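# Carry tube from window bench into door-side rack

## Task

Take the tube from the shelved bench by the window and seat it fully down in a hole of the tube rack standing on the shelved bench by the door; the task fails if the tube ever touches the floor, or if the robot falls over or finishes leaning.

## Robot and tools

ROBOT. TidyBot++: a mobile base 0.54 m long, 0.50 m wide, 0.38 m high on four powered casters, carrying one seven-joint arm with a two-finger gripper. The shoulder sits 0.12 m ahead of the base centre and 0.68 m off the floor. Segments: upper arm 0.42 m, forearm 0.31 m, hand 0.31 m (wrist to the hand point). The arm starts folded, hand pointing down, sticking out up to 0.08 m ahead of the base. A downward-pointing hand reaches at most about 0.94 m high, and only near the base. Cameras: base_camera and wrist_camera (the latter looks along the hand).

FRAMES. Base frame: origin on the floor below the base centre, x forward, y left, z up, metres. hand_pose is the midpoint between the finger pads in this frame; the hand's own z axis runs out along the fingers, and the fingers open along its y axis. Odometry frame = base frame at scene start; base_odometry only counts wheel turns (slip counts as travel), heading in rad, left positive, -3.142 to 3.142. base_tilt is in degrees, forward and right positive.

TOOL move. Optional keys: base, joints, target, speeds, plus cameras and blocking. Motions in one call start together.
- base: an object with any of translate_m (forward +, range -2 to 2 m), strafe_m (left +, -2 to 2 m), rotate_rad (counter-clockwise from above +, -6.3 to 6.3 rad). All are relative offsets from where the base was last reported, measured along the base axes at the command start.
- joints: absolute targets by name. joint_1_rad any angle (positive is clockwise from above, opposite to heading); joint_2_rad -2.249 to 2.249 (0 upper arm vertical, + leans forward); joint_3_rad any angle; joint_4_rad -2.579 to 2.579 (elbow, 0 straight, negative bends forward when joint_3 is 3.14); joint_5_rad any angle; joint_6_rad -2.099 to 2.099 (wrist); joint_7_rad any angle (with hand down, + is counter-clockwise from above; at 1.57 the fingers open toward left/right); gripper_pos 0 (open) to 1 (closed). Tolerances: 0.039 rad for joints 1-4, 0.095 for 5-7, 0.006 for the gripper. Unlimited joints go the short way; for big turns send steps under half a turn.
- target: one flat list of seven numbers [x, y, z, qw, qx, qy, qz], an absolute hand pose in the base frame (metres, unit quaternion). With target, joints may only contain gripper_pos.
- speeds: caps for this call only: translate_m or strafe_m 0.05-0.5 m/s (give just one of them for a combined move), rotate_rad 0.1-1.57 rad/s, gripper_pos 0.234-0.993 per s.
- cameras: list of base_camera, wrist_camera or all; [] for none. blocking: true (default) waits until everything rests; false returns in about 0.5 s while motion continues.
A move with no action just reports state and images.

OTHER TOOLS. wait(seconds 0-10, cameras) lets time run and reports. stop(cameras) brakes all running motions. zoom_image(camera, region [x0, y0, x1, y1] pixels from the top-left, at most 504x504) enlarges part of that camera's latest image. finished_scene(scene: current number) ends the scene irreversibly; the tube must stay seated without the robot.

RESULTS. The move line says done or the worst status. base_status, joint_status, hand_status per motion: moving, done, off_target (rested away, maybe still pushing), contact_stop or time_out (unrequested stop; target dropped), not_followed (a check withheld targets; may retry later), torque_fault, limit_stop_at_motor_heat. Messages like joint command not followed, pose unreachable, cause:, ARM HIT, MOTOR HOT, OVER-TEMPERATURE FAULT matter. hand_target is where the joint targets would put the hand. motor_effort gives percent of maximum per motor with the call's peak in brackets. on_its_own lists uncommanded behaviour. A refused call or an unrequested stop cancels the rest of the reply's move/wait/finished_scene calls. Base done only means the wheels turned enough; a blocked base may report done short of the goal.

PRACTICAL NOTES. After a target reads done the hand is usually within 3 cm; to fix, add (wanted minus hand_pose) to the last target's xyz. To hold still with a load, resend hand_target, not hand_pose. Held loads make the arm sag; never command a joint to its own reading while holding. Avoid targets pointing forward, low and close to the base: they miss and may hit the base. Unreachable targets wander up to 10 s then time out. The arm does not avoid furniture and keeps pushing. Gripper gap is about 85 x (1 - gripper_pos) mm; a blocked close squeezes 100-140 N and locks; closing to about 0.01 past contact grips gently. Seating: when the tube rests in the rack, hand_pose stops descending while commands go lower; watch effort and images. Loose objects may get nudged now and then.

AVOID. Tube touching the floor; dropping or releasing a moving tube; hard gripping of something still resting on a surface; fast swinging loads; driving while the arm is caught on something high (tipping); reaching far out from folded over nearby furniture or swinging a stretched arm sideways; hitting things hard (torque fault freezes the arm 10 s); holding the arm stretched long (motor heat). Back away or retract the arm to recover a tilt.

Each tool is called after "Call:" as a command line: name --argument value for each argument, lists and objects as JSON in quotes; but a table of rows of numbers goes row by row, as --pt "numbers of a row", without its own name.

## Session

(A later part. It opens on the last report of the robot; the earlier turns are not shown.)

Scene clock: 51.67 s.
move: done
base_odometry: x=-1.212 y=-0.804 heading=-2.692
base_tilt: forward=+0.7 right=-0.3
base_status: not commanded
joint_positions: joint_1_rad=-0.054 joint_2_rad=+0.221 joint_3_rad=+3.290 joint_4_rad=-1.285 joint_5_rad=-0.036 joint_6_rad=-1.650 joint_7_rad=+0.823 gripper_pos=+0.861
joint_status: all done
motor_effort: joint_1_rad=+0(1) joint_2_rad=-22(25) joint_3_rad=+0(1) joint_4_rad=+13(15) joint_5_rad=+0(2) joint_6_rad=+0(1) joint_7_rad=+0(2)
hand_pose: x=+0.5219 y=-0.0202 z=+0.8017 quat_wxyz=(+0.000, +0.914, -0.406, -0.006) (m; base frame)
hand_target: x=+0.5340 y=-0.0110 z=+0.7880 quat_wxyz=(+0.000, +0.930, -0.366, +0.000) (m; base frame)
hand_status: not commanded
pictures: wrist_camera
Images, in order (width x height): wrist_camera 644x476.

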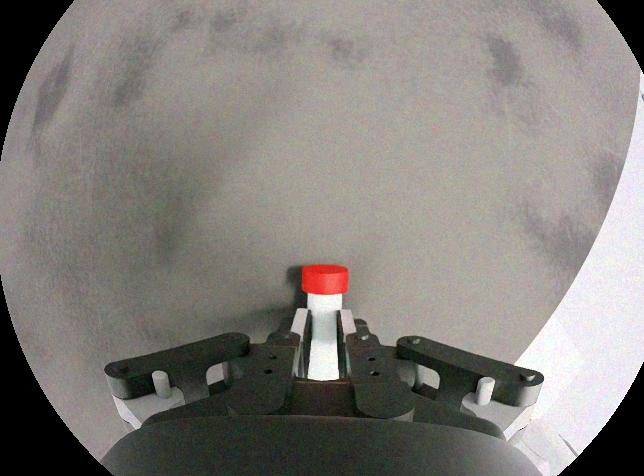

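Call:
move --joints '{"gripper_pos": 0.6}' --cameras '[]'

Call:
move --target '[0.5345, -0.011, 0.777, 0, 0.9305, -0.3663, 0]' --cameras '["wrist_camera"]'

Call:
zoom_image --camera "wrist_camera" --region '[240, 240, 410, 400]'

Scene clock: 53.10 s.
move: done
base_odometry: x=-1.212 y=-0.804 heading=-2.692
base_tilt: forward=+0.6 right=-0.4
base_status: not commanded
joint_positions: joint_1_rad=-0.054 joint_2_rad=+0.229 joint_3_rad=+3.290 joint_4_rad=-1.291 joint_5_rad=-0.036 joint_6_rad=-1.650 joint_7_rad=+0.823 gripper_pos=+0.599
joint_status: all done
motor_effort: joint_1_rad=-1(1) joint_2_rad=-26(27) joint_3_rad=+0(0) joint_4_rad=+16(17) joint_5_rad=+0(1) joint_6_rad=-1(1) joint_7_rad=+1(1)
hand_pose: x=+0.5209 y=-0.0201 z=+0.7966 quat_wxyz=(+0.003, +0.914, -0.406, -0.013) (m; base frame)
hand_target: x=+0.5340 y=-0.0110 z=+0.7880 quat_wxyz=(+0.000, +0.930, -0.366, +0.000) (m; base frame)
hand_status: not commanded
pictures: none
No camera images: "cameras" was empty.

Scene clock: 53.77 s.
move: done
base_odometry: x=-1.212 y=-0.804 heading=-2.692
base_tilt: forward=+0.7 right=-0.3
base_status: not commanded
joint_positions: joint_1_rad=-0.054 joint_2_rad=+0.230 joint_3_rad=+3.290 joint_4_rad=-1.323 joint_5_rad=-0.036 joint_6_rad=-1.615 joint_7_rad=+0.823 gripper_pos=+0.599
joint_status: not commanded
motor_effort: joint_1_rad=+0(1) joint_2_rad=-26(28) joint_3_rad=+0(0) joint_4_rad=+15(17) joint_5_rad=+0(1) joint_6_rad=-1(1) joint_7_rad=+0(1)
hand_pose: x=+0.5221 y=-0.0205 z=+0.7861 quat_wxyz=(+0.003, +0.913, -0.407, -0.012) (m; base frame)
hand_target: x=+0.5345 y=-0.0110 z=+0.7770 quat_wxyz=(+0.000, +0.930, -0.366, +0.000) (m; base frame)
hand_status: done (0.018 m and 5.2 deg from the pose sent, 0.026 m and 5.2 deg at the start)
pictures: wrist_camera
Images, in order (width x height): wrist_camera 644x476.

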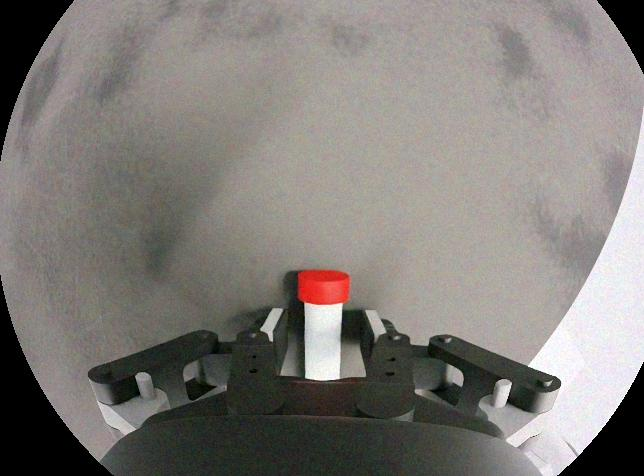

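Scaled by 2.965.

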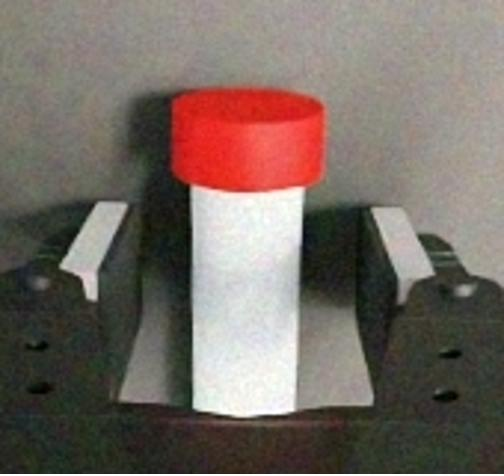

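Call:
move --joints '{"gripper_pos": 0.78}' --speeds '{"gripper_pos": 0.234}' --cameras '["wrist_camera"]'

Call:
zoom_image --camera "wrist_camera" --region '[240, 240, 410, 400]'

Scene clock: 55.27 s.
move: done
base_odometry: x=-1.212 y=-0.804 heading=-2.692
base_tilt: forward=+0.7 right=-0.3
base_status: not commanded
joint_positions: joint_1_rad=-0.054 joint_2_rad=+0.230 joint_3_rad=+3.290 joint_4_rad=-1.323 joint_5_rad=-0.036 joint_6_rad=-1.615 joint_7_rad=+0.823 gripper_pos=+0.778
joint_status: all done
motor_effort: joint_1_rad=+0(1) joint_2_rad=-26(27) joint_3_rad=+0(0) joint_4_rad=+16(16) joint_5_rad=+0(1) joint_6_rad=-1(1) joint_7_rad=+0(1)
hand_pose: x=+0.5221 y=-0.0205 z=+0.7861 quat_wxyz=(+0.003, +0.913, -0.407, -0.012) (m; base frame)
hand_target: x=+0.5345 y=-0.0110 z=+0.7770 quat_wxyz=(+0.000, +0.930, -0.366, +0.000) (m; base frame)
hand_status: not commanded
pictures: wrist_camera
Images, in order (width x height): wrist_camera 644x476.

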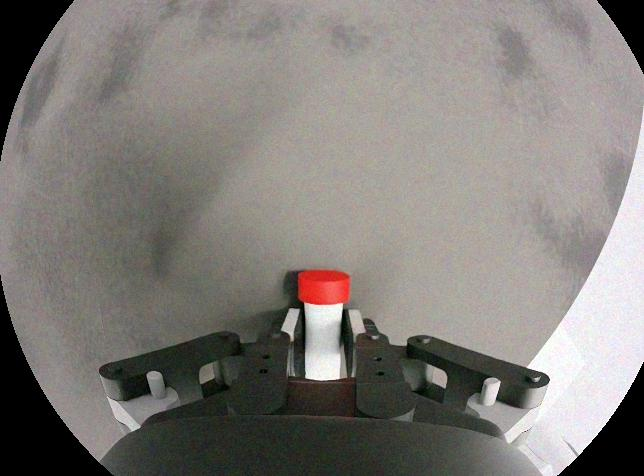

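Scaled by 2.965.

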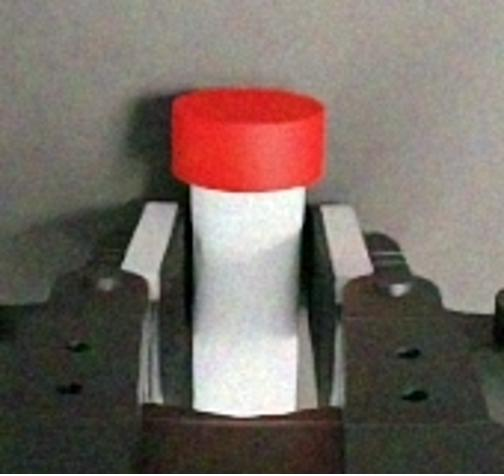

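Call:
move --joints '{"gripper_pos": 0.80}' --speeds '{"gripper_pos": 0.234}' --cameras '["wrist_camera"]'

Call:
move --joints '{"gripper_pos": 0.815}' --speeds '{"gripper_pos": 0.234}' --cameras '["wrist_camera"]'

Call:
zoom_image --camera "wrist_camera" --region '[240, 240, 410, 400]'

Scene clock: 56.13 s.
move: done
base_odometry: x=-1.212 y=-0.804 heading=-2.692
base_tilt: forward=+0.7 right=-0.3
base_status: not commanded
joint_positions: joint_1_rad=-0.054 joint_2_rad=+0.230 joint_3_rad=+3.290 joint_4_rad=-1.323 joint_5_rad=-0.036 joint_6_rad=-1.615 joint_7_rad=+0.823 gripper_pos=+0.798
joint_status: all done
motor_effort: joint_1_rad=+0(0) joint_2_rad=-26(27) joint_3_rad=+0(0) joint_4_rad=+16(16) joint_5_rad=+1(1) joint_6_rad=-1(1) joint_7_rad=+0(1)
hand_pose: x=+0.5221 y=-0.0205 z=+0.7861 quat_wxyz=(+0.003, +0.913, -0.407, -0.012) (m; base frame)
hand_target: x=+0.5345 y=-0.0110 z=+0.7770 quat_wxyz=(+0.000, +0.930, -0.366, +0.000) (m; base frame)
hand_status: not commanded
pictures: wrist_camera
Images, in order (width x height): wrist_camera 644x476.

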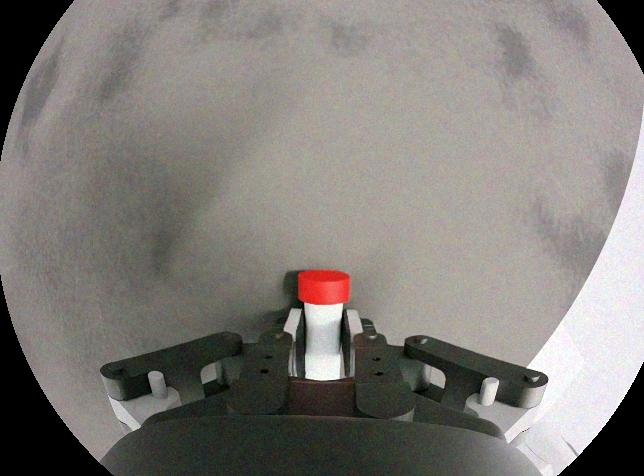

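Scene clock: 56.77 s.
move: done
base_odometry: x=-1.212 y=-0.804 heading=-2.692
base_tilt: forward=+0.7 right=-0.3
base_status: not commanded
joint_positions: joint_1_rad=-0.054 joint_2_rad=+0.230 joint_3_rad=+3.290 joint_4_rad=-1.323 joint_5_rad=-0.036 joint_6_rad=-1.615 joint_7_rad=+0.823 gripper_pos=+0.814
joint_status: all done
motor_effort: joint_1_rad=+0(0) joint_2_rad=-26(26) joint_3_rad=+0(0) joint_4_rad=+15(16) joint_5_rad=+1(1) joint_6_rad=-1(1) joint_7_rad=+1(2)
hand_pose: x=+0.5221 y=-0.0205 z=+0.7861 quat_wxyz=(+0.003, +0.913, -0.407, -0.012) (m; base frame)
hand_target: x=+0.5345 y=-0.0110 z=+0.7770 quat_wxyz=(+0.000, +0.930, -0.366, +0.000) (m; base frame)
hand_status: not commanded
pictures: wrist_camera
Images, in order (width x height): wrist_camera 644x476.

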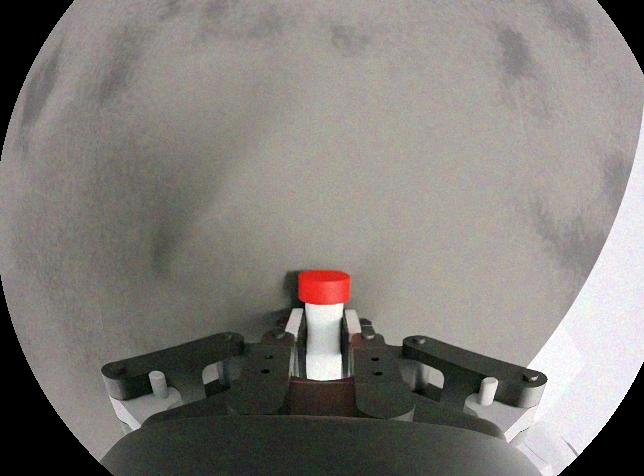

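Scaled by 2.965.

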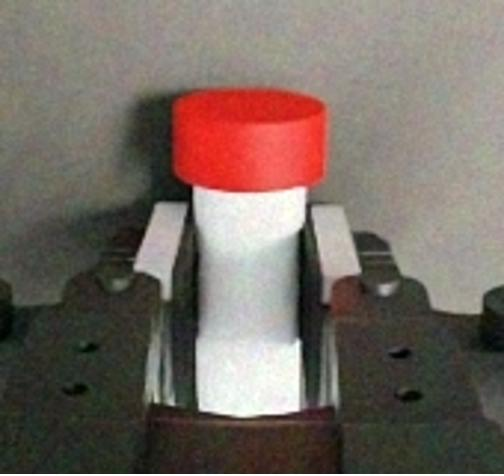

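Call:
move --joints '{"gripper_pos": 0.83}' --speeds '{"gripper_pos": 0.234}' --cameras '["wrist_camera"]'

Call:
zoom_image --camera "wrist_camera" --region '[240, 240, 410, 400]'

Scene clock: 58.20 s.
move: done
base_odometry: x=-1.212 y=-0.804 heading=-2.692
base_tilt: forward=+0.6 right=-0.4
base_status: not commanded
joint_positions: joint_1_rad=-0.054 joint_2_rad=+0.230 joint_3_rad=+3.290 joint_4_rad=-1.323 joint_5_rad=-0.036 joint_6_rad=-1.615 joint_7_rad=+0.823 gripper_pos=+0.827
joint_status: all done
motor_effort: joint_1_rad=+0(1) joint_2_rad=-24(26) joint_3_rad=+0(0) joint_4_rad=+15(15) joint_5_rad=+1(1) joint_6_rad=-1(2) joint_7_rad=+0(2)
hand_pose: x=+0.5221 y=-0.0205 z=+0.7861 quat_wxyz=(+0.003, +0.913, -0.407, -0.012) (m; base frame)
hand_target: x=+0.5345 y=-0.0110 z=+0.7770 quat_wxyz=(+0.000, +0.930, -0.366, +0.000) (m; base frame)
hand_status: not commanded
pictures: wrist_camera
Images, in order (width x height): wrist_camera 644x476.

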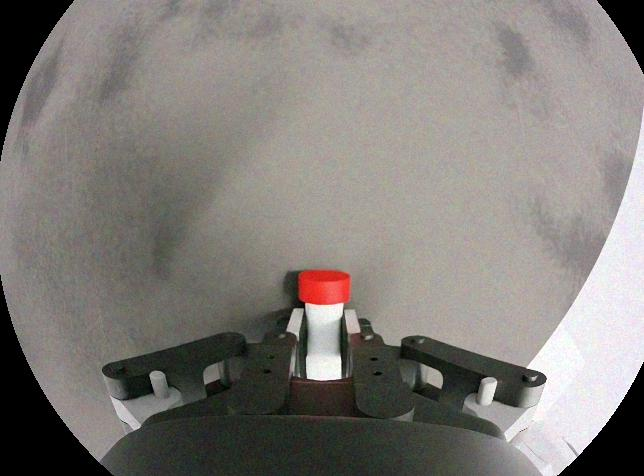

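Scaled by 2.965.

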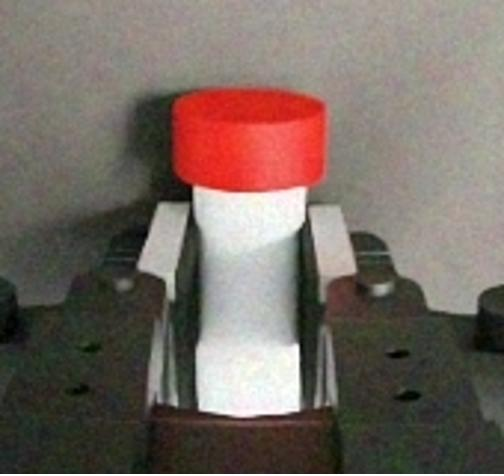

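Call:
move --joints '{"gripper_pos": 0.845}' --speeds '{"gripper_pos": 0.234}' --cameras '["wrist_camera"]'

Call:
zoom_image --camera "wrist_camera" --region '[240, 240, 410, 400]'

Scene clock: 59.40 s.
move: off_target
base_odometry: x=-1.212 y=-0.804 heading=-2.692
base_tilt: forward=+0.7 right=-0.3
base_status: not commanded
joint_positions: joint_1_rad=-0.054 joint_2_rad=+0.230 joint_3_rad=+3.290 joint_4_rad=-1.323 joint_5_rad=-0.036 joint_6_rad=-1.615 joint_7_rad=+0.823 gripper_pos=+0.837
joint_status: gripper_pos off_target (ended at +0.837, target +0.845)
motor_effort: joint_1_rad=-1(1) joint_2_rad=-24(25) joint_3_rad=+0(0) joint_4_rad=+13(14) joint_5_rad=+1(1) joint_6_rad=-1(1) joint_7_rad=+1(1)
hand_pose: x=+0.5221 y=-0.0205 z=+0.7861 quat_wxyz=(+0.003, +0.913, -0.407, -0.012) (m; base frame)
hand_target: x=+0.5345 y=-0.0110 z=+0.7770 quat_wxyz=(+0.000, +0.930, -0.366, +0.000) (m; base frame)
hand_status: not commanded
pictures: wrist_camera
Images, in order (width x height): wrist_camera 644x476.

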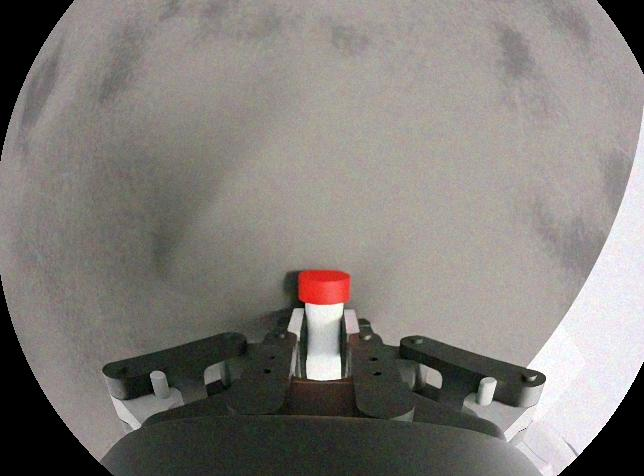

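Scaled by 2.965.

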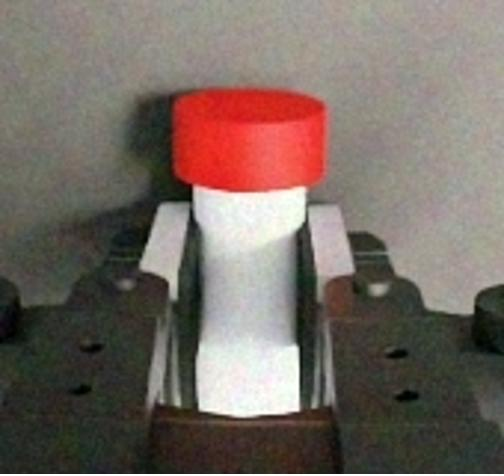

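Call:
move --target '[0.5345, -0.011, 0.797, 0, 0.9305, -0.3663, 0]' --cameras '["wrist_camera"]'

Call:
move --target '[0.50, -0.01, 0.84, 0, 0.9305, -0.3663, 0]' --cameras '["wrist_camera"]'

Call:
zoom_image --camera "wrist_camera" --region '[240, 240, 410, 400]'

Scene clock: 60.37 s.
move: done
base_odometry: x=-1.212 y=-0.804 heading=-2.692
base_tilt: forward=+0.7 right=-0.3
base_status: not commanded
joint_positions: joint_1_rad=-0.054 joint_2_rad=+0.235 joint_3_rad=+3.290 joint_4_rad=-1.278 joint_5_rad=-0.036 joint_6_rad=-1.616 joint_7_rad=+0.823 gripper_pos=+0.837
joint_status: not commanded
motor_effort: joint_1_rad=+0(1) joint_2_rad=-26(28) joint_3_rad=+0(0) joint_4_rad=+16(16) joint_5_rad=+0(1) joint_6_rad=+0(1) joint_7_rad=+0(1)
hand_pose: x=+0.5358 y=-0.0212 z=+0.7985 quat_wxyz=(-0.003, +0.914, -0.406, +0.007) (m; base frame)
hand_target: x=+0.5345 y=-0.0110 z=+0.7970 quat_wxyz=(+0.000, +0.930, -0.366, +0.000) (m; base frame)
hand_status: done (0.010 m and 5.0 deg from the pose sent, 0.019 m and 5.2 deg at the start)
pictures: wrist_camera
Images, in order (width x height): wrist_camera 644x476.

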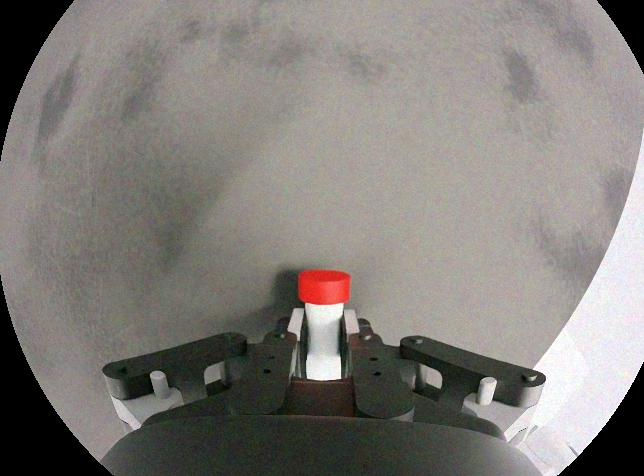

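Scene clock: 61.30 s.
move: done
base_odometry: x=-1.212 y=-0.804 heading=-2.692
base_tilt: forward=+0.7 right=-0.3
base_status: not commanded
joint_positions: joint_1_rad=-0.054 joint_2_rad=+0.176 joint_3_rad=+3.273 joint_4_rad=-1.234 joint_5_rad=-0.036 joint_6_rad=-1.699 joint_7_rad=+0.823 gripper_pos=+0.837
joint_status: not commanded
motor_effort: joint_1_rad=-1(1) joint_2_rad=-24(29) joint_3_rad=+0(1) joint_4_rad=+16(17) joint_5_rad=+1(1) joint_6_rad=+0(1) joint_7_rad=+0(1)
hand_pose: x=+0.5144 y=-0.0138 z=+0.8356 quat_wxyz=(-0.012, +0.917, -0.398, +0.014) (m; base frame)
hand_target: x=+0.5000 y=-0.0100 z=+0.8400 quat_wxyz=(+0.000, +0.930, -0.366, +0.000) (m; base frame)
hand_status: done (0.016 m and 4.4 deg from the pose sent, 0.056 m and 5.0 deg at the start)
pictures: wrist_camera
Images, in order (width x height): wrist_camera 644x476.

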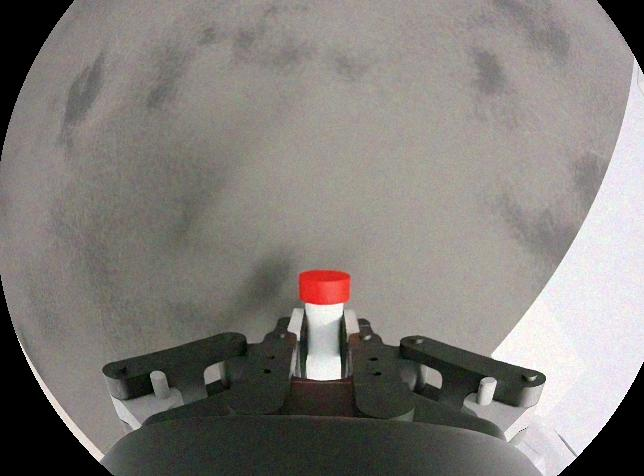

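Scaled by 2.965.

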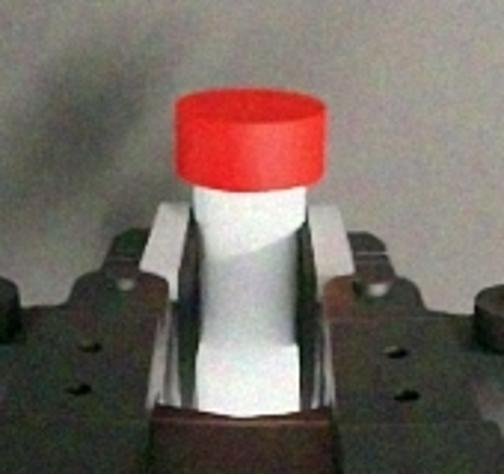

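Call:
move --base '{"translate_m": -0.6}' --cameras '["wrist_camera"]'

Call:
move --joints '{"joint_1_rad": 0.0, "joint_2_rad": -0.482, "joint_3_rad": 3.1416, "joint_4_rad": -1.889, "joint_5_rad": 0.0, "joint_6_rad": -0.164, "joint_7_rad": 1.57}' --cameras '["wrist_camera"]'

Scene clock: 64.20 s.
move: done
base_odometry: x=-0.671 y=-0.543 heading=-2.692
base_tilt: forward=+0.7 right=-0.4
base_status: done
joint_positions: joint_1_rad=-0.054 joint_2_rad=+0.166 joint_3_rad=+3.270 joint_4_rad=-1.233 joint_5_rad=-0.035 joint_6_rad=-1.704 joint_7_rad=+0.823 gripper_pos=+0.837
joint_status: not commanded
motor_effort: joint_1_rad=+0(5) joint_2_rad=-24(29) joint_3_rad=+0(4) joint_4_rad=+16(17) joint_5_rad=+0(2) joint_6_rad=+0(1) joint_7_rad=+0(2)
hand_pose: x=+0.5119 y=-0.0129 z=+0.8395 quat_wxyz=(-0.013, +0.918, -0.396, +0.017) (m; base frame)
hand_target: x=+0.5000 y=-0.0100 z=+0.8400 quat_wxyz=(+0.000, +0.930, -0.366, +0.000) (m; base frame)
hand_status: not commanded
pictures: wrist_camera
Images, in order (width x height): wrist_camera 644x476.

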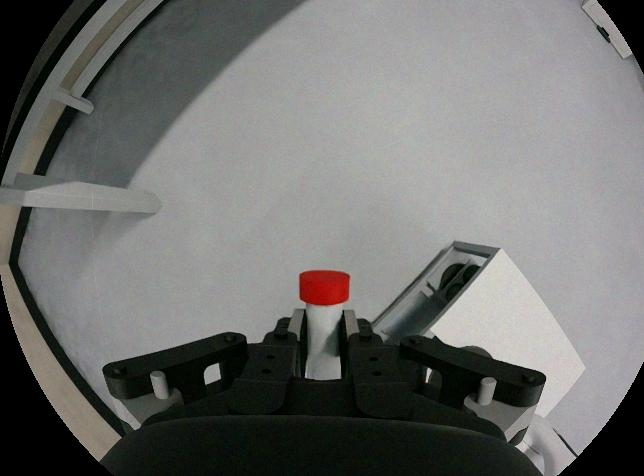

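Scene clock: 66.73 s.
move: done
base_odometry: x=-0.671 y=-0.543 heading=-2.692
base_tilt: forward=+0.7 right=-0.3
base_status: not commanded
joint_positions: joint_1_rad=-0.019 joint_2_rad=-0.471 joint_3_rad=+3.159 joint_4_rad=-1.868 joint_5_rad=-0.035 joint_6_rad=-0.221 joint_7_rad=+1.506 gripper_pos=+0.837
joint_status: all done
motor_effort: joint_1_rad=+0(2) joint_2_rad=-6(26) joint_3_rad=+0(1) joint_4_rad=+21(22) joint_5_rad=+1(2) joint_6_rad=+9(9) joint_7_rad=+1(2)
hand_pose: x=+0.5486 y=+0.0017 z=+1.0967 quat_wxyz=(-0.041, +0.723, -0.035, +0.689) (m; base frame)
hand_target: x=+0.5454 y=+0.0014 z=+1.1059 quat_wxyz=(+0.000, +0.707, +0.000, +0.707) (m; base frame)
hand_status: not commanded
pictures: wrist_camera
Images, in order (width x height): wrist_camera 644x476.

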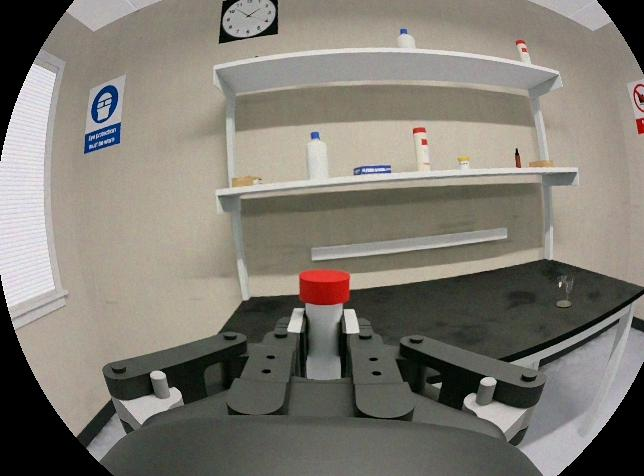

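Call:
move --base '{"translate_m": -0.84, "strafe_m": -0.197, "rotate_rad": -2.74}'

Call:
zoom_image --camera "wrist_camera" --region '[180, 130, 480, 330]'

Scene clock: 70.90 s.
move: done
base_odometry: x=+0.000 y=-0.001 heading=+0.852
base_tilt: forward=+0.7 right=-0.4
base_status: done
joint_positions: joint_1_rad=-0.012 joint_2_rad=-0.472 joint_3_rad=+3.149 joint_4_rad=-1.870 joint_5_rad=-0.035 joint_6_rad=-0.217 joint_7_rad=+1.507 gripper_pos=+0.837
joint_status: not commanded
motor_effort: joint_1_rad=+0(2) joint_2_rad=-6(10) joint_3_rad=+0(3) joint_4_rad=+21(22) joint_5_rad=+0(1) joint_6_rad=+9(9) joint_7_rad=+0(2)
hand_pose: x=+0.5485 y=+0.0049 z=+1.0970 quat_wxyz=(-0.040, +0.722, -0.032, +0.690) (m; base frame)
hand_target: x=+0.5454 y=+0.0014 z=+1.1059 quat_wxyz=(+0.000, +0.707, +0.000, +0.707) (m; base frame)
hand_status: not commanded
pictures: base_camera, wrist_camera
Images, in order (width x height): base_camera 644x364, wrist_camera 644x476.

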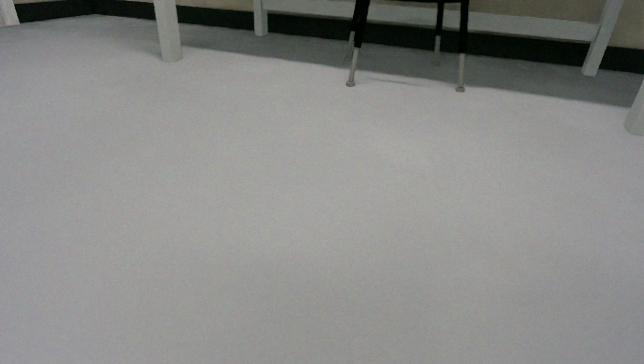

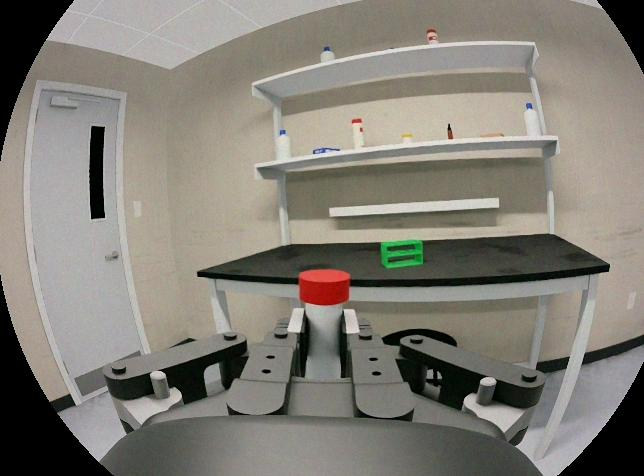

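Scaled by 1.680.

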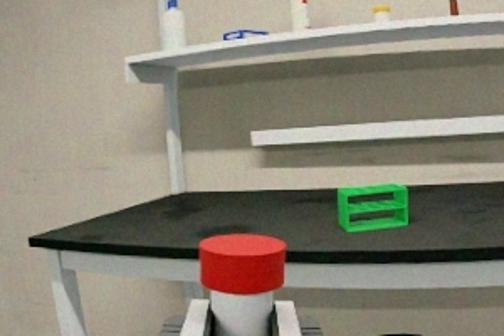

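Call:
move --base '{"translate_m": 0.6, "strafe_m": -0.35}'

Call:
zoom_image --camera "wrist_camera" --region '[230, 180, 430, 320]'

Scene clock: 74.33 s.
move: done
base_odometry: x=+0.658 y=+0.221 heading=+0.851
base_tilt: forward=+0.7 right=-0.3
base_status: done
joint_positions: joint_1_rad=-0.012 joint_2_rad=-0.476 joint_3_rad=+3.148 joint_4_rad=-1.871 joint_5_rad=-0.035 joint_6_rad=-0.216 joint_7_rad=+1.508 gripper_pos=+0.837
joint_status: not commanded
motor_effort: joint_1_rad=+0(1) joint_2_rad=-5(10) joint_3_rad=+0(2) joint_4_rad=+21(22) joint_5_rad=+0(1) joint_6_rad=+9(9) joint_7_rad=+1(1)
hand_pose: x=+0.5467 y=+0.0050 z=+1.0988 quat_wxyz=(-0.040, +0.720, -0.031, +0.692) (m; base frame)
hand_target: x=+0.5454 y=+0.0014 z=+1.1059 quat_wxyz=(+0.000, +0.707, +0.000, +0.707) (m; base frame)
hand_status: not commanded
pictures: base_camera, wrist_camera
Images, in order (width x height): base_camera 644x364, wrist_camera 644x476.

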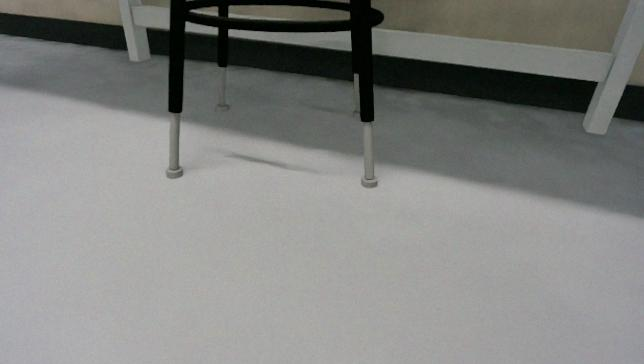

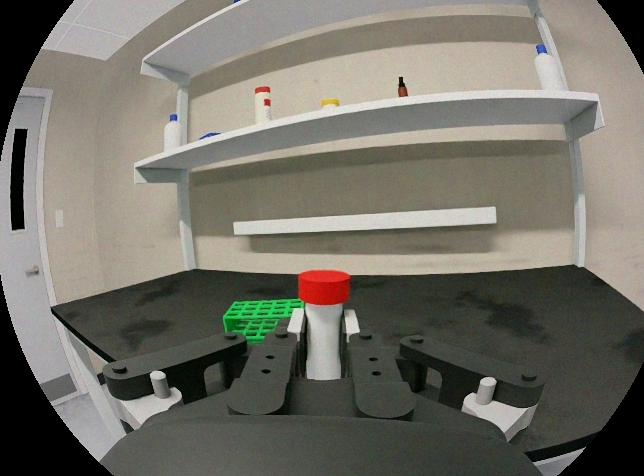

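Scaled by 2.520.

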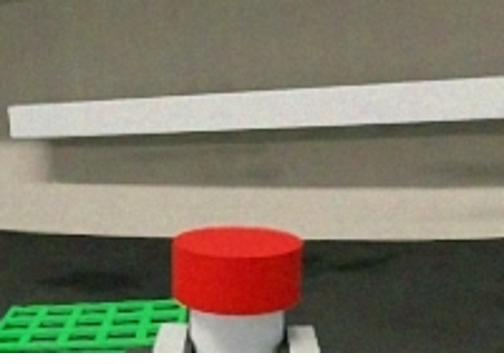

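Call:
zoom_image --camera "wrist_camera" --region '[200, 280, 320, 360]'

Scaled by 4.200.

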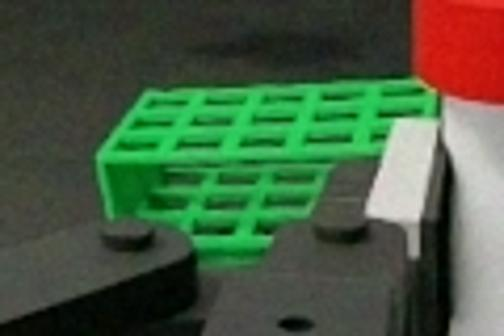

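Call:
move --joints '{"joint_2_rad": 0.109, "joint_4_rad": -0.754, "joint_6_rad": -1.493}'

Call:
zoom_image --camera "wrist_camera" --region '[180, 50, 420, 230]'

Scene clock: 80.07 s.
move: done
base_odometry: x=+0.658 y=+0.221 heading=+0.851
base_tilt: forward=+0.7 right=-0.3
base_status: not commanded
joint_positions: joint_1_rad=-0.012 joint_2_rad=+0.090 joint_3_rad=+3.148 joint_4_rad=-0.764 joint_5_rad=-0.035 joint_6_rad=-1.438 joint_7_rad=+1.508 gripper_pos=+0.837
joint_status: all done
motor_effort: joint_1_rad=+0(1) joint_2_rad=-21(22) joint_3_rad=-1(1) joint_4_rad=+16(22) joint_5_rad=+0(1) joint_6_rad=+7(10) joint_7_rad=+0(2)
hand_pose: x=+0.6275 y=+0.0151 z=+1.1018 quat_wxyz=(-0.031, +0.911, -0.021, +0.411) (m; base frame)
hand_target: x=+0.6238 y=+0.0013 z=+1.0844 quat_wxyz=(+0.000, +0.924, +0.000, +0.383) (m; base frame)
hand_status: not commanded
pictures: base_camera, wrist_camera
Images, in order (width x height): base_camera 644x364, wrist_camera 644x476.

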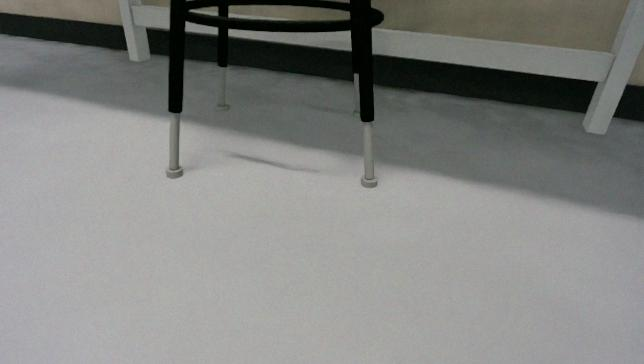

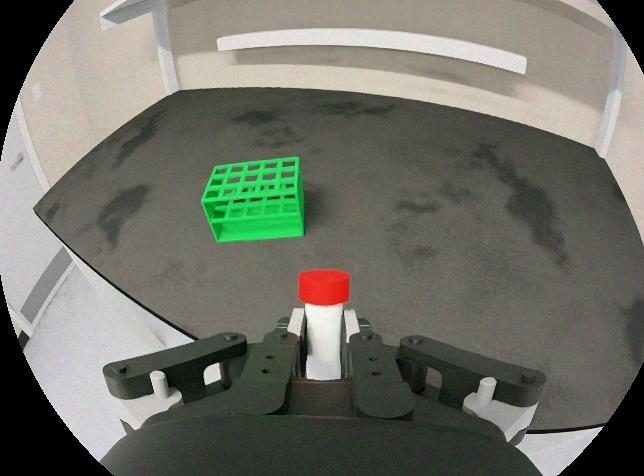

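Scaled by 2.100.

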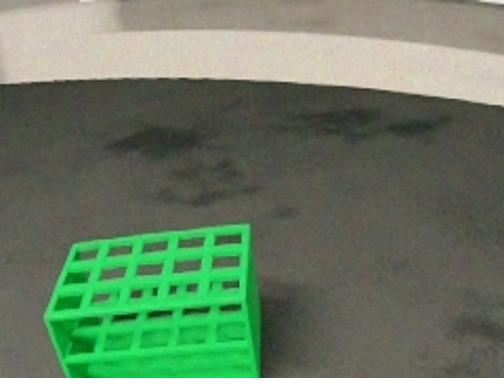

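Call:
move --base '{"translate_m": 0.12, "strafe_m": 0.03, "rotate_rad": 0.1}' --speeds '{"translate_m": 0.2}' --cameras '["wrist_camera"]'

Call:
zoom_image --camera "wrist_camera" --region '[200, 120, 400, 270]'

Scene clock: 82.60 s.
move: done
base_odometry: x=+0.715 y=+0.331 heading=+0.953
base_tilt: forward=+0.7 right=-0.3
base_status: done
joint_positions: joint_1_rad=-0.006 joint_2_rad=+0.107 joint_3_rad=+3.143 joint_4_rad=-0.760 joint_5_rad=-0.029 joint_6_rad=-1.444 joint_7_rad=+1.508 gripper_pos=+0.837
joint_status: not commanded
motor_effort: joint_1_rad=+0(3) joint_2_rad=-22(26) joint_3_rad=-1(3) joint_4_rad=+16(17) joint_5_rad=+0(2) joint_6_rad=+7(7) joint_7_rad=+0(1)
hand_pose: x=+0.6335 y=+0.0130 z=+1.0936 quat_wxyz=(-0.028, +0.915, -0.022, +0.403) (m; base frame)
hand_target: x=+0.6238 y=+0.0013 z=+1.0844 quat_wxyz=(+0.000, +0.924, +0.000, +0.383) (m; base frame)
hand_status: not commanded
pictures: wrist_camera
Images, in order (width x height): wrist_camera 644x476.

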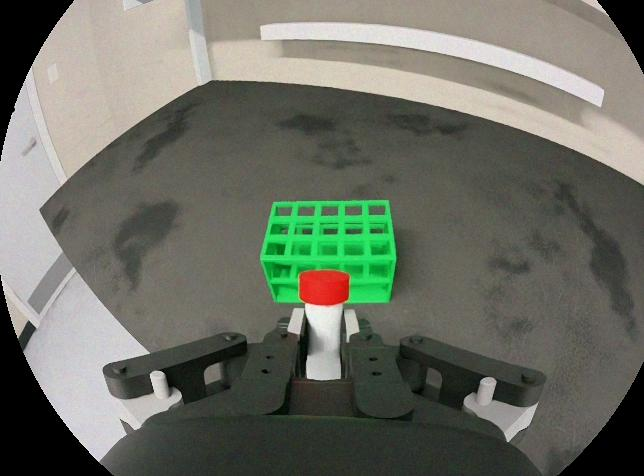

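Scaled by 2.520.

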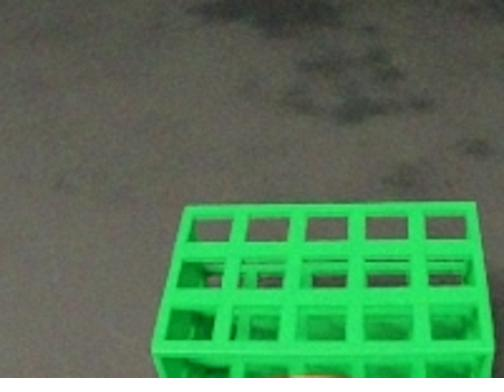

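Call:
move --joints '{"joint_2_rad": -0.232, "joint_4_rad": -0.966, "joint_6_rad": -1.64}' --cameras '["wrist_camera"]'

Call:
zoom_image --camera "wrist_camera" --region '[240, 80, 400, 200]'

Scene clock: 86.07 s.
move: done
base_odometry: x=+0.715 y=+0.331 heading=+0.952
base_tilt: forward=+0.7 right=-0.3
base_status: not commanded
joint_positions: joint_1_rad=-0.006 joint_2_rad=-0.233 joint_3_rad=+3.143 joint_4_rad=-0.947 joint_5_rad=-0.029 joint_6_rad=-1.587 joint_7_rad=+1.508 gripper_pos=+0.837
joint_status: all done
motor_effort: joint_1_rad=+0(1) joint_2_rad=-7(25) joint_3_rad=+0(1) joint_4_rad=+15(17) joint_5_rad=+0(1) joint_6_rad=+6(8) joint_7_rad=+1(2)
hand_pose: x=+0.4593 y=+0.0120 z=+1.1213 quat_wxyz=(-0.027, +0.913, -0.020, +0.407) (m; base frame)
hand_target: x=+0.4490 y=+0.0013 z=+1.1007 quat_wxyz=(+0.000, +0.927, +0.000, +0.374) (m; base frame)
hand_status: not commanded
pictures: wrist_camera
Images, in order (width x height): wrist_camera 644x476.

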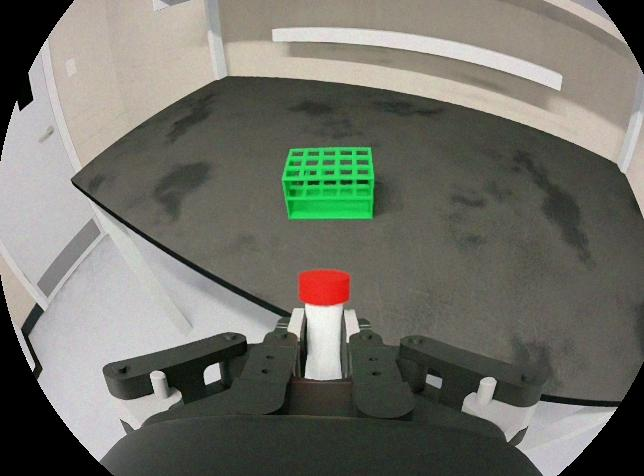

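Scaled by 3.150.

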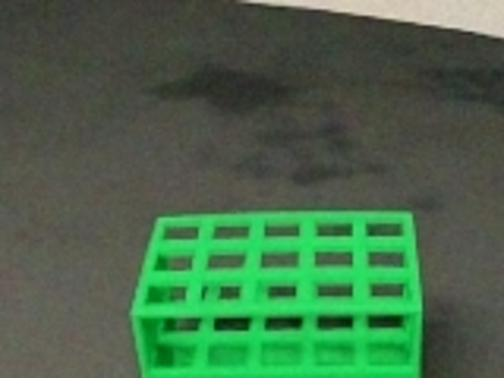

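Call:
move --joints '{"joint_6_rad": -1.38}' --cameras '["wrist_camera"]'

Call:
zoom_image --camera "wrist_camera" --region '[240, 160, 400, 280]'

Call:
move --joints '{"joint_6_rad": -1.9}' --cameras '["wrist_camera"]'

Call:
zoom_image --camera "wrist_camera" --region '[240, 10, 400, 130]'

Scene clock: 87.47 s.
move: done
base_odometry: x=+0.715 y=+0.331 heading=+0.952
base_tilt: forward=+0.7 right=-0.3
base_status: not commanded
joint_positions: joint_1_rad=-0.006 joint_2_rad=-0.233 joint_3_rad=+3.143 joint_4_rad=-0.952 joint_5_rad=-0.029 joint_6_rad=-1.394 joint_7_rad=+1.508 gripper_pos=+0.837
joint_status: all done
motor_effort: joint_1_rad=+0(1) joint_2_rad=-8(10) joint_3_rad=+0(1) joint_4_rad=+15(15) joint_5_rad=+0(1) joint_6_rad=+7(8) joint_7_rad=+1(1)
hand_pose: x=+0.4953 y=+0.0120 z=+1.1671 quat_wxyz=(-0.031, +0.870, -0.020, +0.491) (m; base frame)
hand_target: x=+0.4993 y=+0.0013 z=+1.1638 quat_wxyz=(+0.000, +0.871, +0.000, +0.491) (m; base frame)
hand_status: not commanded
pictures: wrist_camera
Images, in order (width x height): wrist_camera 644x476.

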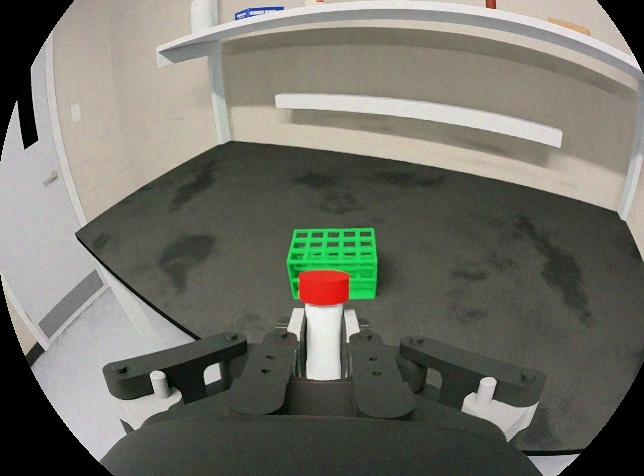

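Scaled by 3.150.

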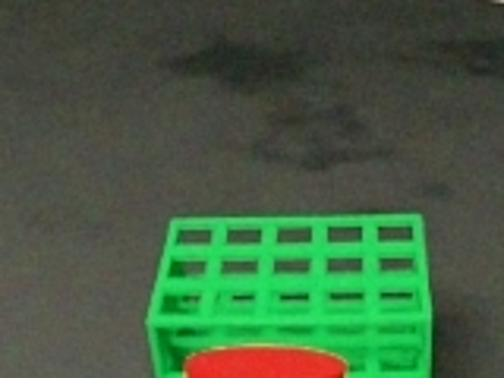

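Scene clock: 88.70 s.
move: done
base_odometry: x=+0.715 y=+0.331 heading=+0.952
base_tilt: forward=+0.6 right=-0.4
base_status: not commanded
joint_positions: joint_1_rad=-0.006 joint_2_rad=-0.233 joint_3_rad=+3.143 joint_4_rad=-0.955 joint_5_rad=-0.029 joint_6_rad=-1.856 joint_7_rad=+1.508 gripper_pos=+0.837
joint_status: all done
motor_effort: joint_1_rad=+0(1) joint_2_rad=-6(9) joint_3_rad=-1(1) joint_4_rad=+14(15) joint_5_rad=+1(1) joint_6_rad=+5(8) joint_7_rad=+0(1)
hand_pose: x=+0.3958 y=+0.0114 z=+1.0643 quat_wxyz=(-0.022, +0.960, -0.020, +0.278) (m; base frame)
hand_target: x=+0.3841 y=+0.0013 z=+1.0527 quat_wxyz=(+0.000, +0.968, +0.000, +0.251) (m; base frame)
hand_status: not commanded
pictures: wrist_camera
Images, in order (width x height): wrist_camera 644x476.

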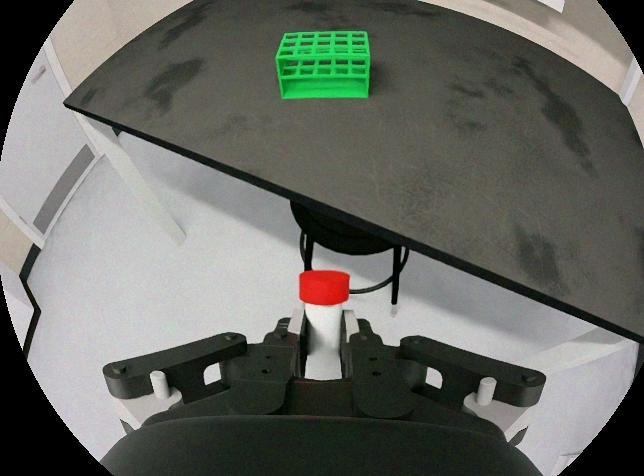

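Scaled by 3.150.

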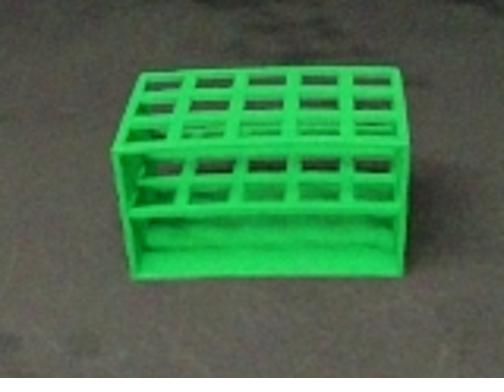

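Call:
move --joints '{"joint_2_rad": -0.319, "joint_4_rad": -1.658, "joint_6_rad": -0.232, "joint_7_rad": 1.63}' --cameras '["wrist_camera"]'

Scene clock: 94.53 s.
move: done
base_odometry: x=+0.715 y=+0.331 heading=+0.952
base_tilt: forward=+0.7 right=-0.4
base_status: not commanded
joint_positions: joint_1_rad=-0.006 joint_2_rad=-0.297 joint_3_rad=+3.143 joint_4_rad=-1.638 joint_5_rad=-0.029 joint_6_rad=-0.289 joint_7_rad=+1.567 gripper_pos=+0.837
joint_status: all done
motor_effort: joint_1_rad=+0(1) joint_2_rad=-12(13) joint_3_rad=+0(1) joint_4_rad=+21(22) joint_5_rad=+1(1) joint_6_rad=+8(10) joint_7_rad=+0(1)
hand_pose: x=+0.6129 y=+0.0062 z=+1.1370 quat_wxyz=(-0.016, +0.728, -0.007, +0.685) (m; base frame)
hand_target: x=+0.6043 y=+0.0014 z=+1.1535 quat_wxyz=(+0.021, +0.707, +0.021, +0.707) (m; base frame)
hand_status: not commanded
pictures: wrist_camera
Images, in order (width x height): wrist_camera 644x476.

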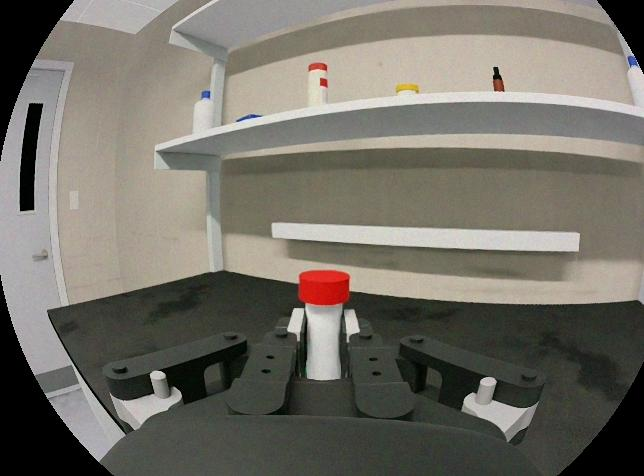

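Call:
move --target '[0.70, 0.010, 1.14, 0, 0.7071, 0, 0.7071]' --cameras '["wrist_camera"]'

Scene clock: 96.33 s.
move: done
base_odometry: x=+0.715 y=+0.331 heading=+0.952
base_tilt: forward=+0.7 right=-0.4
base_status: not commanded
joint_positions: joint_1_rad=+0.082 joint_2_rad=-0.101 joint_3_rad=+3.045 joint_4_rad=-1.548 joint_5_rad=+0.062 joint_6_rad=-0.182 joint_7_rad=+1.516 gripper_pos=+0.837
joint_status: not commanded
motor_effort: joint_1_rad=+0(1) joint_2_rad=-19(22) joint_3_rad=+0(1) joint_4_rad=+21(22) joint_5_rad=+0(1) joint_6_rad=+8(9) joint_7_rad=+0(1)
hand_pose: x=+0.6985 y=+0.0104 z=+1.1204 quat_wxyz=(+0.005, +0.728, +0.007, +0.686) (m; base frame)
hand_target: x=+0.7000 y=+0.0100 z=+1.1400 quat_wxyz=(+0.000, +0.707, +0.000, +0.707) (m; base frame)
hand_status: done (0.020 m and 3.5 deg from the pose sent, 0.087 m and 4.0 deg at the start)
pictures: wrist_camera
Images, in order (width x height): wrist_camera 644x476.

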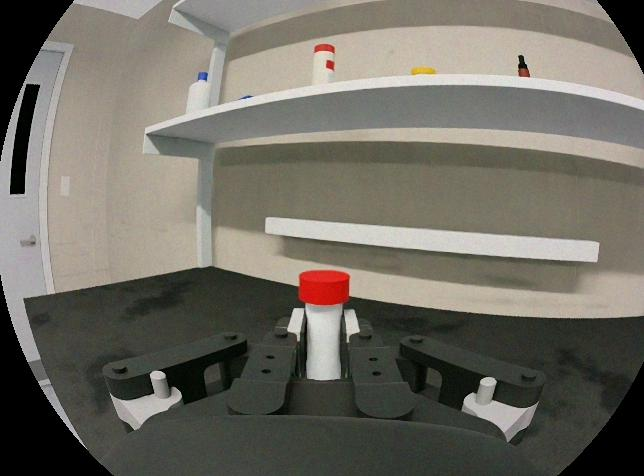

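Call:
move --target '[0.785, 0.010, 1.15, 0, 0.6856, 0, 0.7280]' --cameras '["wrist_camera"]'

Scene clock: 98.17 s.
move: done
base_odometry: x=+0.715 y=+0.331 heading=+0.952
base_tilt: forward=+0.7 right=-0.4
base_status: not commanded
joint_positions: joint_1_rad=-0.172 joint_2_rad=+0.089 joint_3_rad=+3.314 joint_4_rad=-1.384 joint_5_rad=+0.062 joint_6_rad=-0.094 joint_7_rad=+1.516 gripper_pos=+0.837
joint_status: not commanded
motor_effort: joint_1_rad=+0(1) joint_2_rad=-26(29) joint_3_rad=+0(1) joint_4_rad=+21(22) joint_5_rad=+0(1) joint_6_rad=+8(9) joint_7_rad=+0(1)
hand_pose: x=+0.7821 y=+0.0066 z=+1.1330 quat_wxyz=(+0.010, +0.705, +0.006, +0.709) (m; base frame)
hand_target: x=+0.7850 y=+0.0100 z=+1.1500 quat_wxyz=(+0.000, +0.686, +0.000, +0.728) (m; base frame)
hand_status: done (0.018 m and 3.4 deg from the pose sent, 0.091 m and 6.9 deg at the start)
pictures: wrist_camera
Images, in order (width x height): wrist_camera 644x476.

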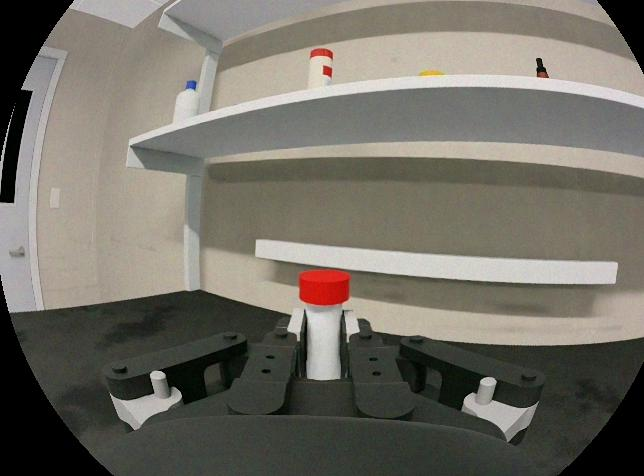

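Call:
move --target '[0.797, 0.0135, 1.12, 0, 0.6856, 0, 0.7280]' --cameras '["wrist_camera"]'

Scene clock: 99.43 s.
move: done
base_odometry: x=+0.715 y=+0.331 heading=+0.952
base_tilt: forward=+0.7 right=-0.3
base_status: not commanded
joint_positions: joint_1_rad=-0.197 joint_2_rad=+0.109 joint_3_rad=+3.338 joint_4_rad=-1.427 joint_5_rad=-0.042 joint_6_rad=+0.000 joint_7_rad=+1.576 gripper_pos=+0.837
joint_status: not commanded
motor_effort: joint_1_rad=+0(1) joint_2_rad=-27(28) joint_3_rad=+0(1) joint_4_rad=+21(22) joint_5_rad=+1(1) joint_6_rad=+9(9) joint_7_rad=+0(1)
hand_pose: x=+0.7913 y=+0.0121 z=+1.1231 quat_wxyz=(-0.007, +0.694, -0.005, +0.720) (m; base frame)
hand_target: x=+0.7970 y=+0.0135 z=+1.1200 quat_wxyz=(+0.000, +0.686, +0.000, +0.728) (m; base frame)
hand_status: done (0.007 m and 1.6 deg from the pose sent, 0.021 m and 3.4 deg at the start)
pictures: wrist_camera
Images, in order (width x height): wrist_camera 644x476.

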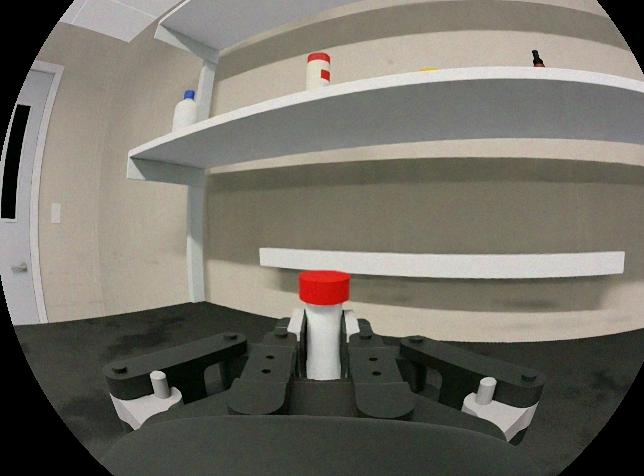

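Call:
move --target '[0.800, 0.0115, 1.10, 0, 0.6964, 0, 0.7176]' --cameras '[]'

Scene clock: 100.37 s.
move: done
base_odometry: x=+0.715 y=+0.331 heading=+0.952
base_tilt: forward=+0.6 right=-0.4
base_status: not commanded
joint_positions: joint_1_rad=-0.177 joint_2_rad=+0.113 joint_3_rad=+3.316 joint_4_rad=-1.451 joint_5_rad=-0.042 joint_6_rad=+0.003 joint_7_rad=+1.576 gripper_pos=+0.837
joint_status: not commanded
motor_effort: joint_1_rad=+0(1) joint_2_rad=-27(29) joint_3_rad=+0(1) joint_4_rad=+21(22) joint_5_rad=+0(1) joint_6_rad=+9(9) joint_7_rad=+0(1)
hand_pose: x=+0.7935 y=+0.0119 z=+1.1060 quat_wxyz=(-0.007, +0.703, -0.005, +0.711) (m; base frame)
hand_target: x=+0.8000 y=+0.0115 z=+1.1000 quat_wxyz=(+0.000, +0.696, +0.000, +0.718) (m; base frame)
hand_status: done (0.009 m and 1.5 deg from the pose sent, 0.025 m and 1.0 deg at the start)
pictures: none
No camera images: "cameras" was empty.


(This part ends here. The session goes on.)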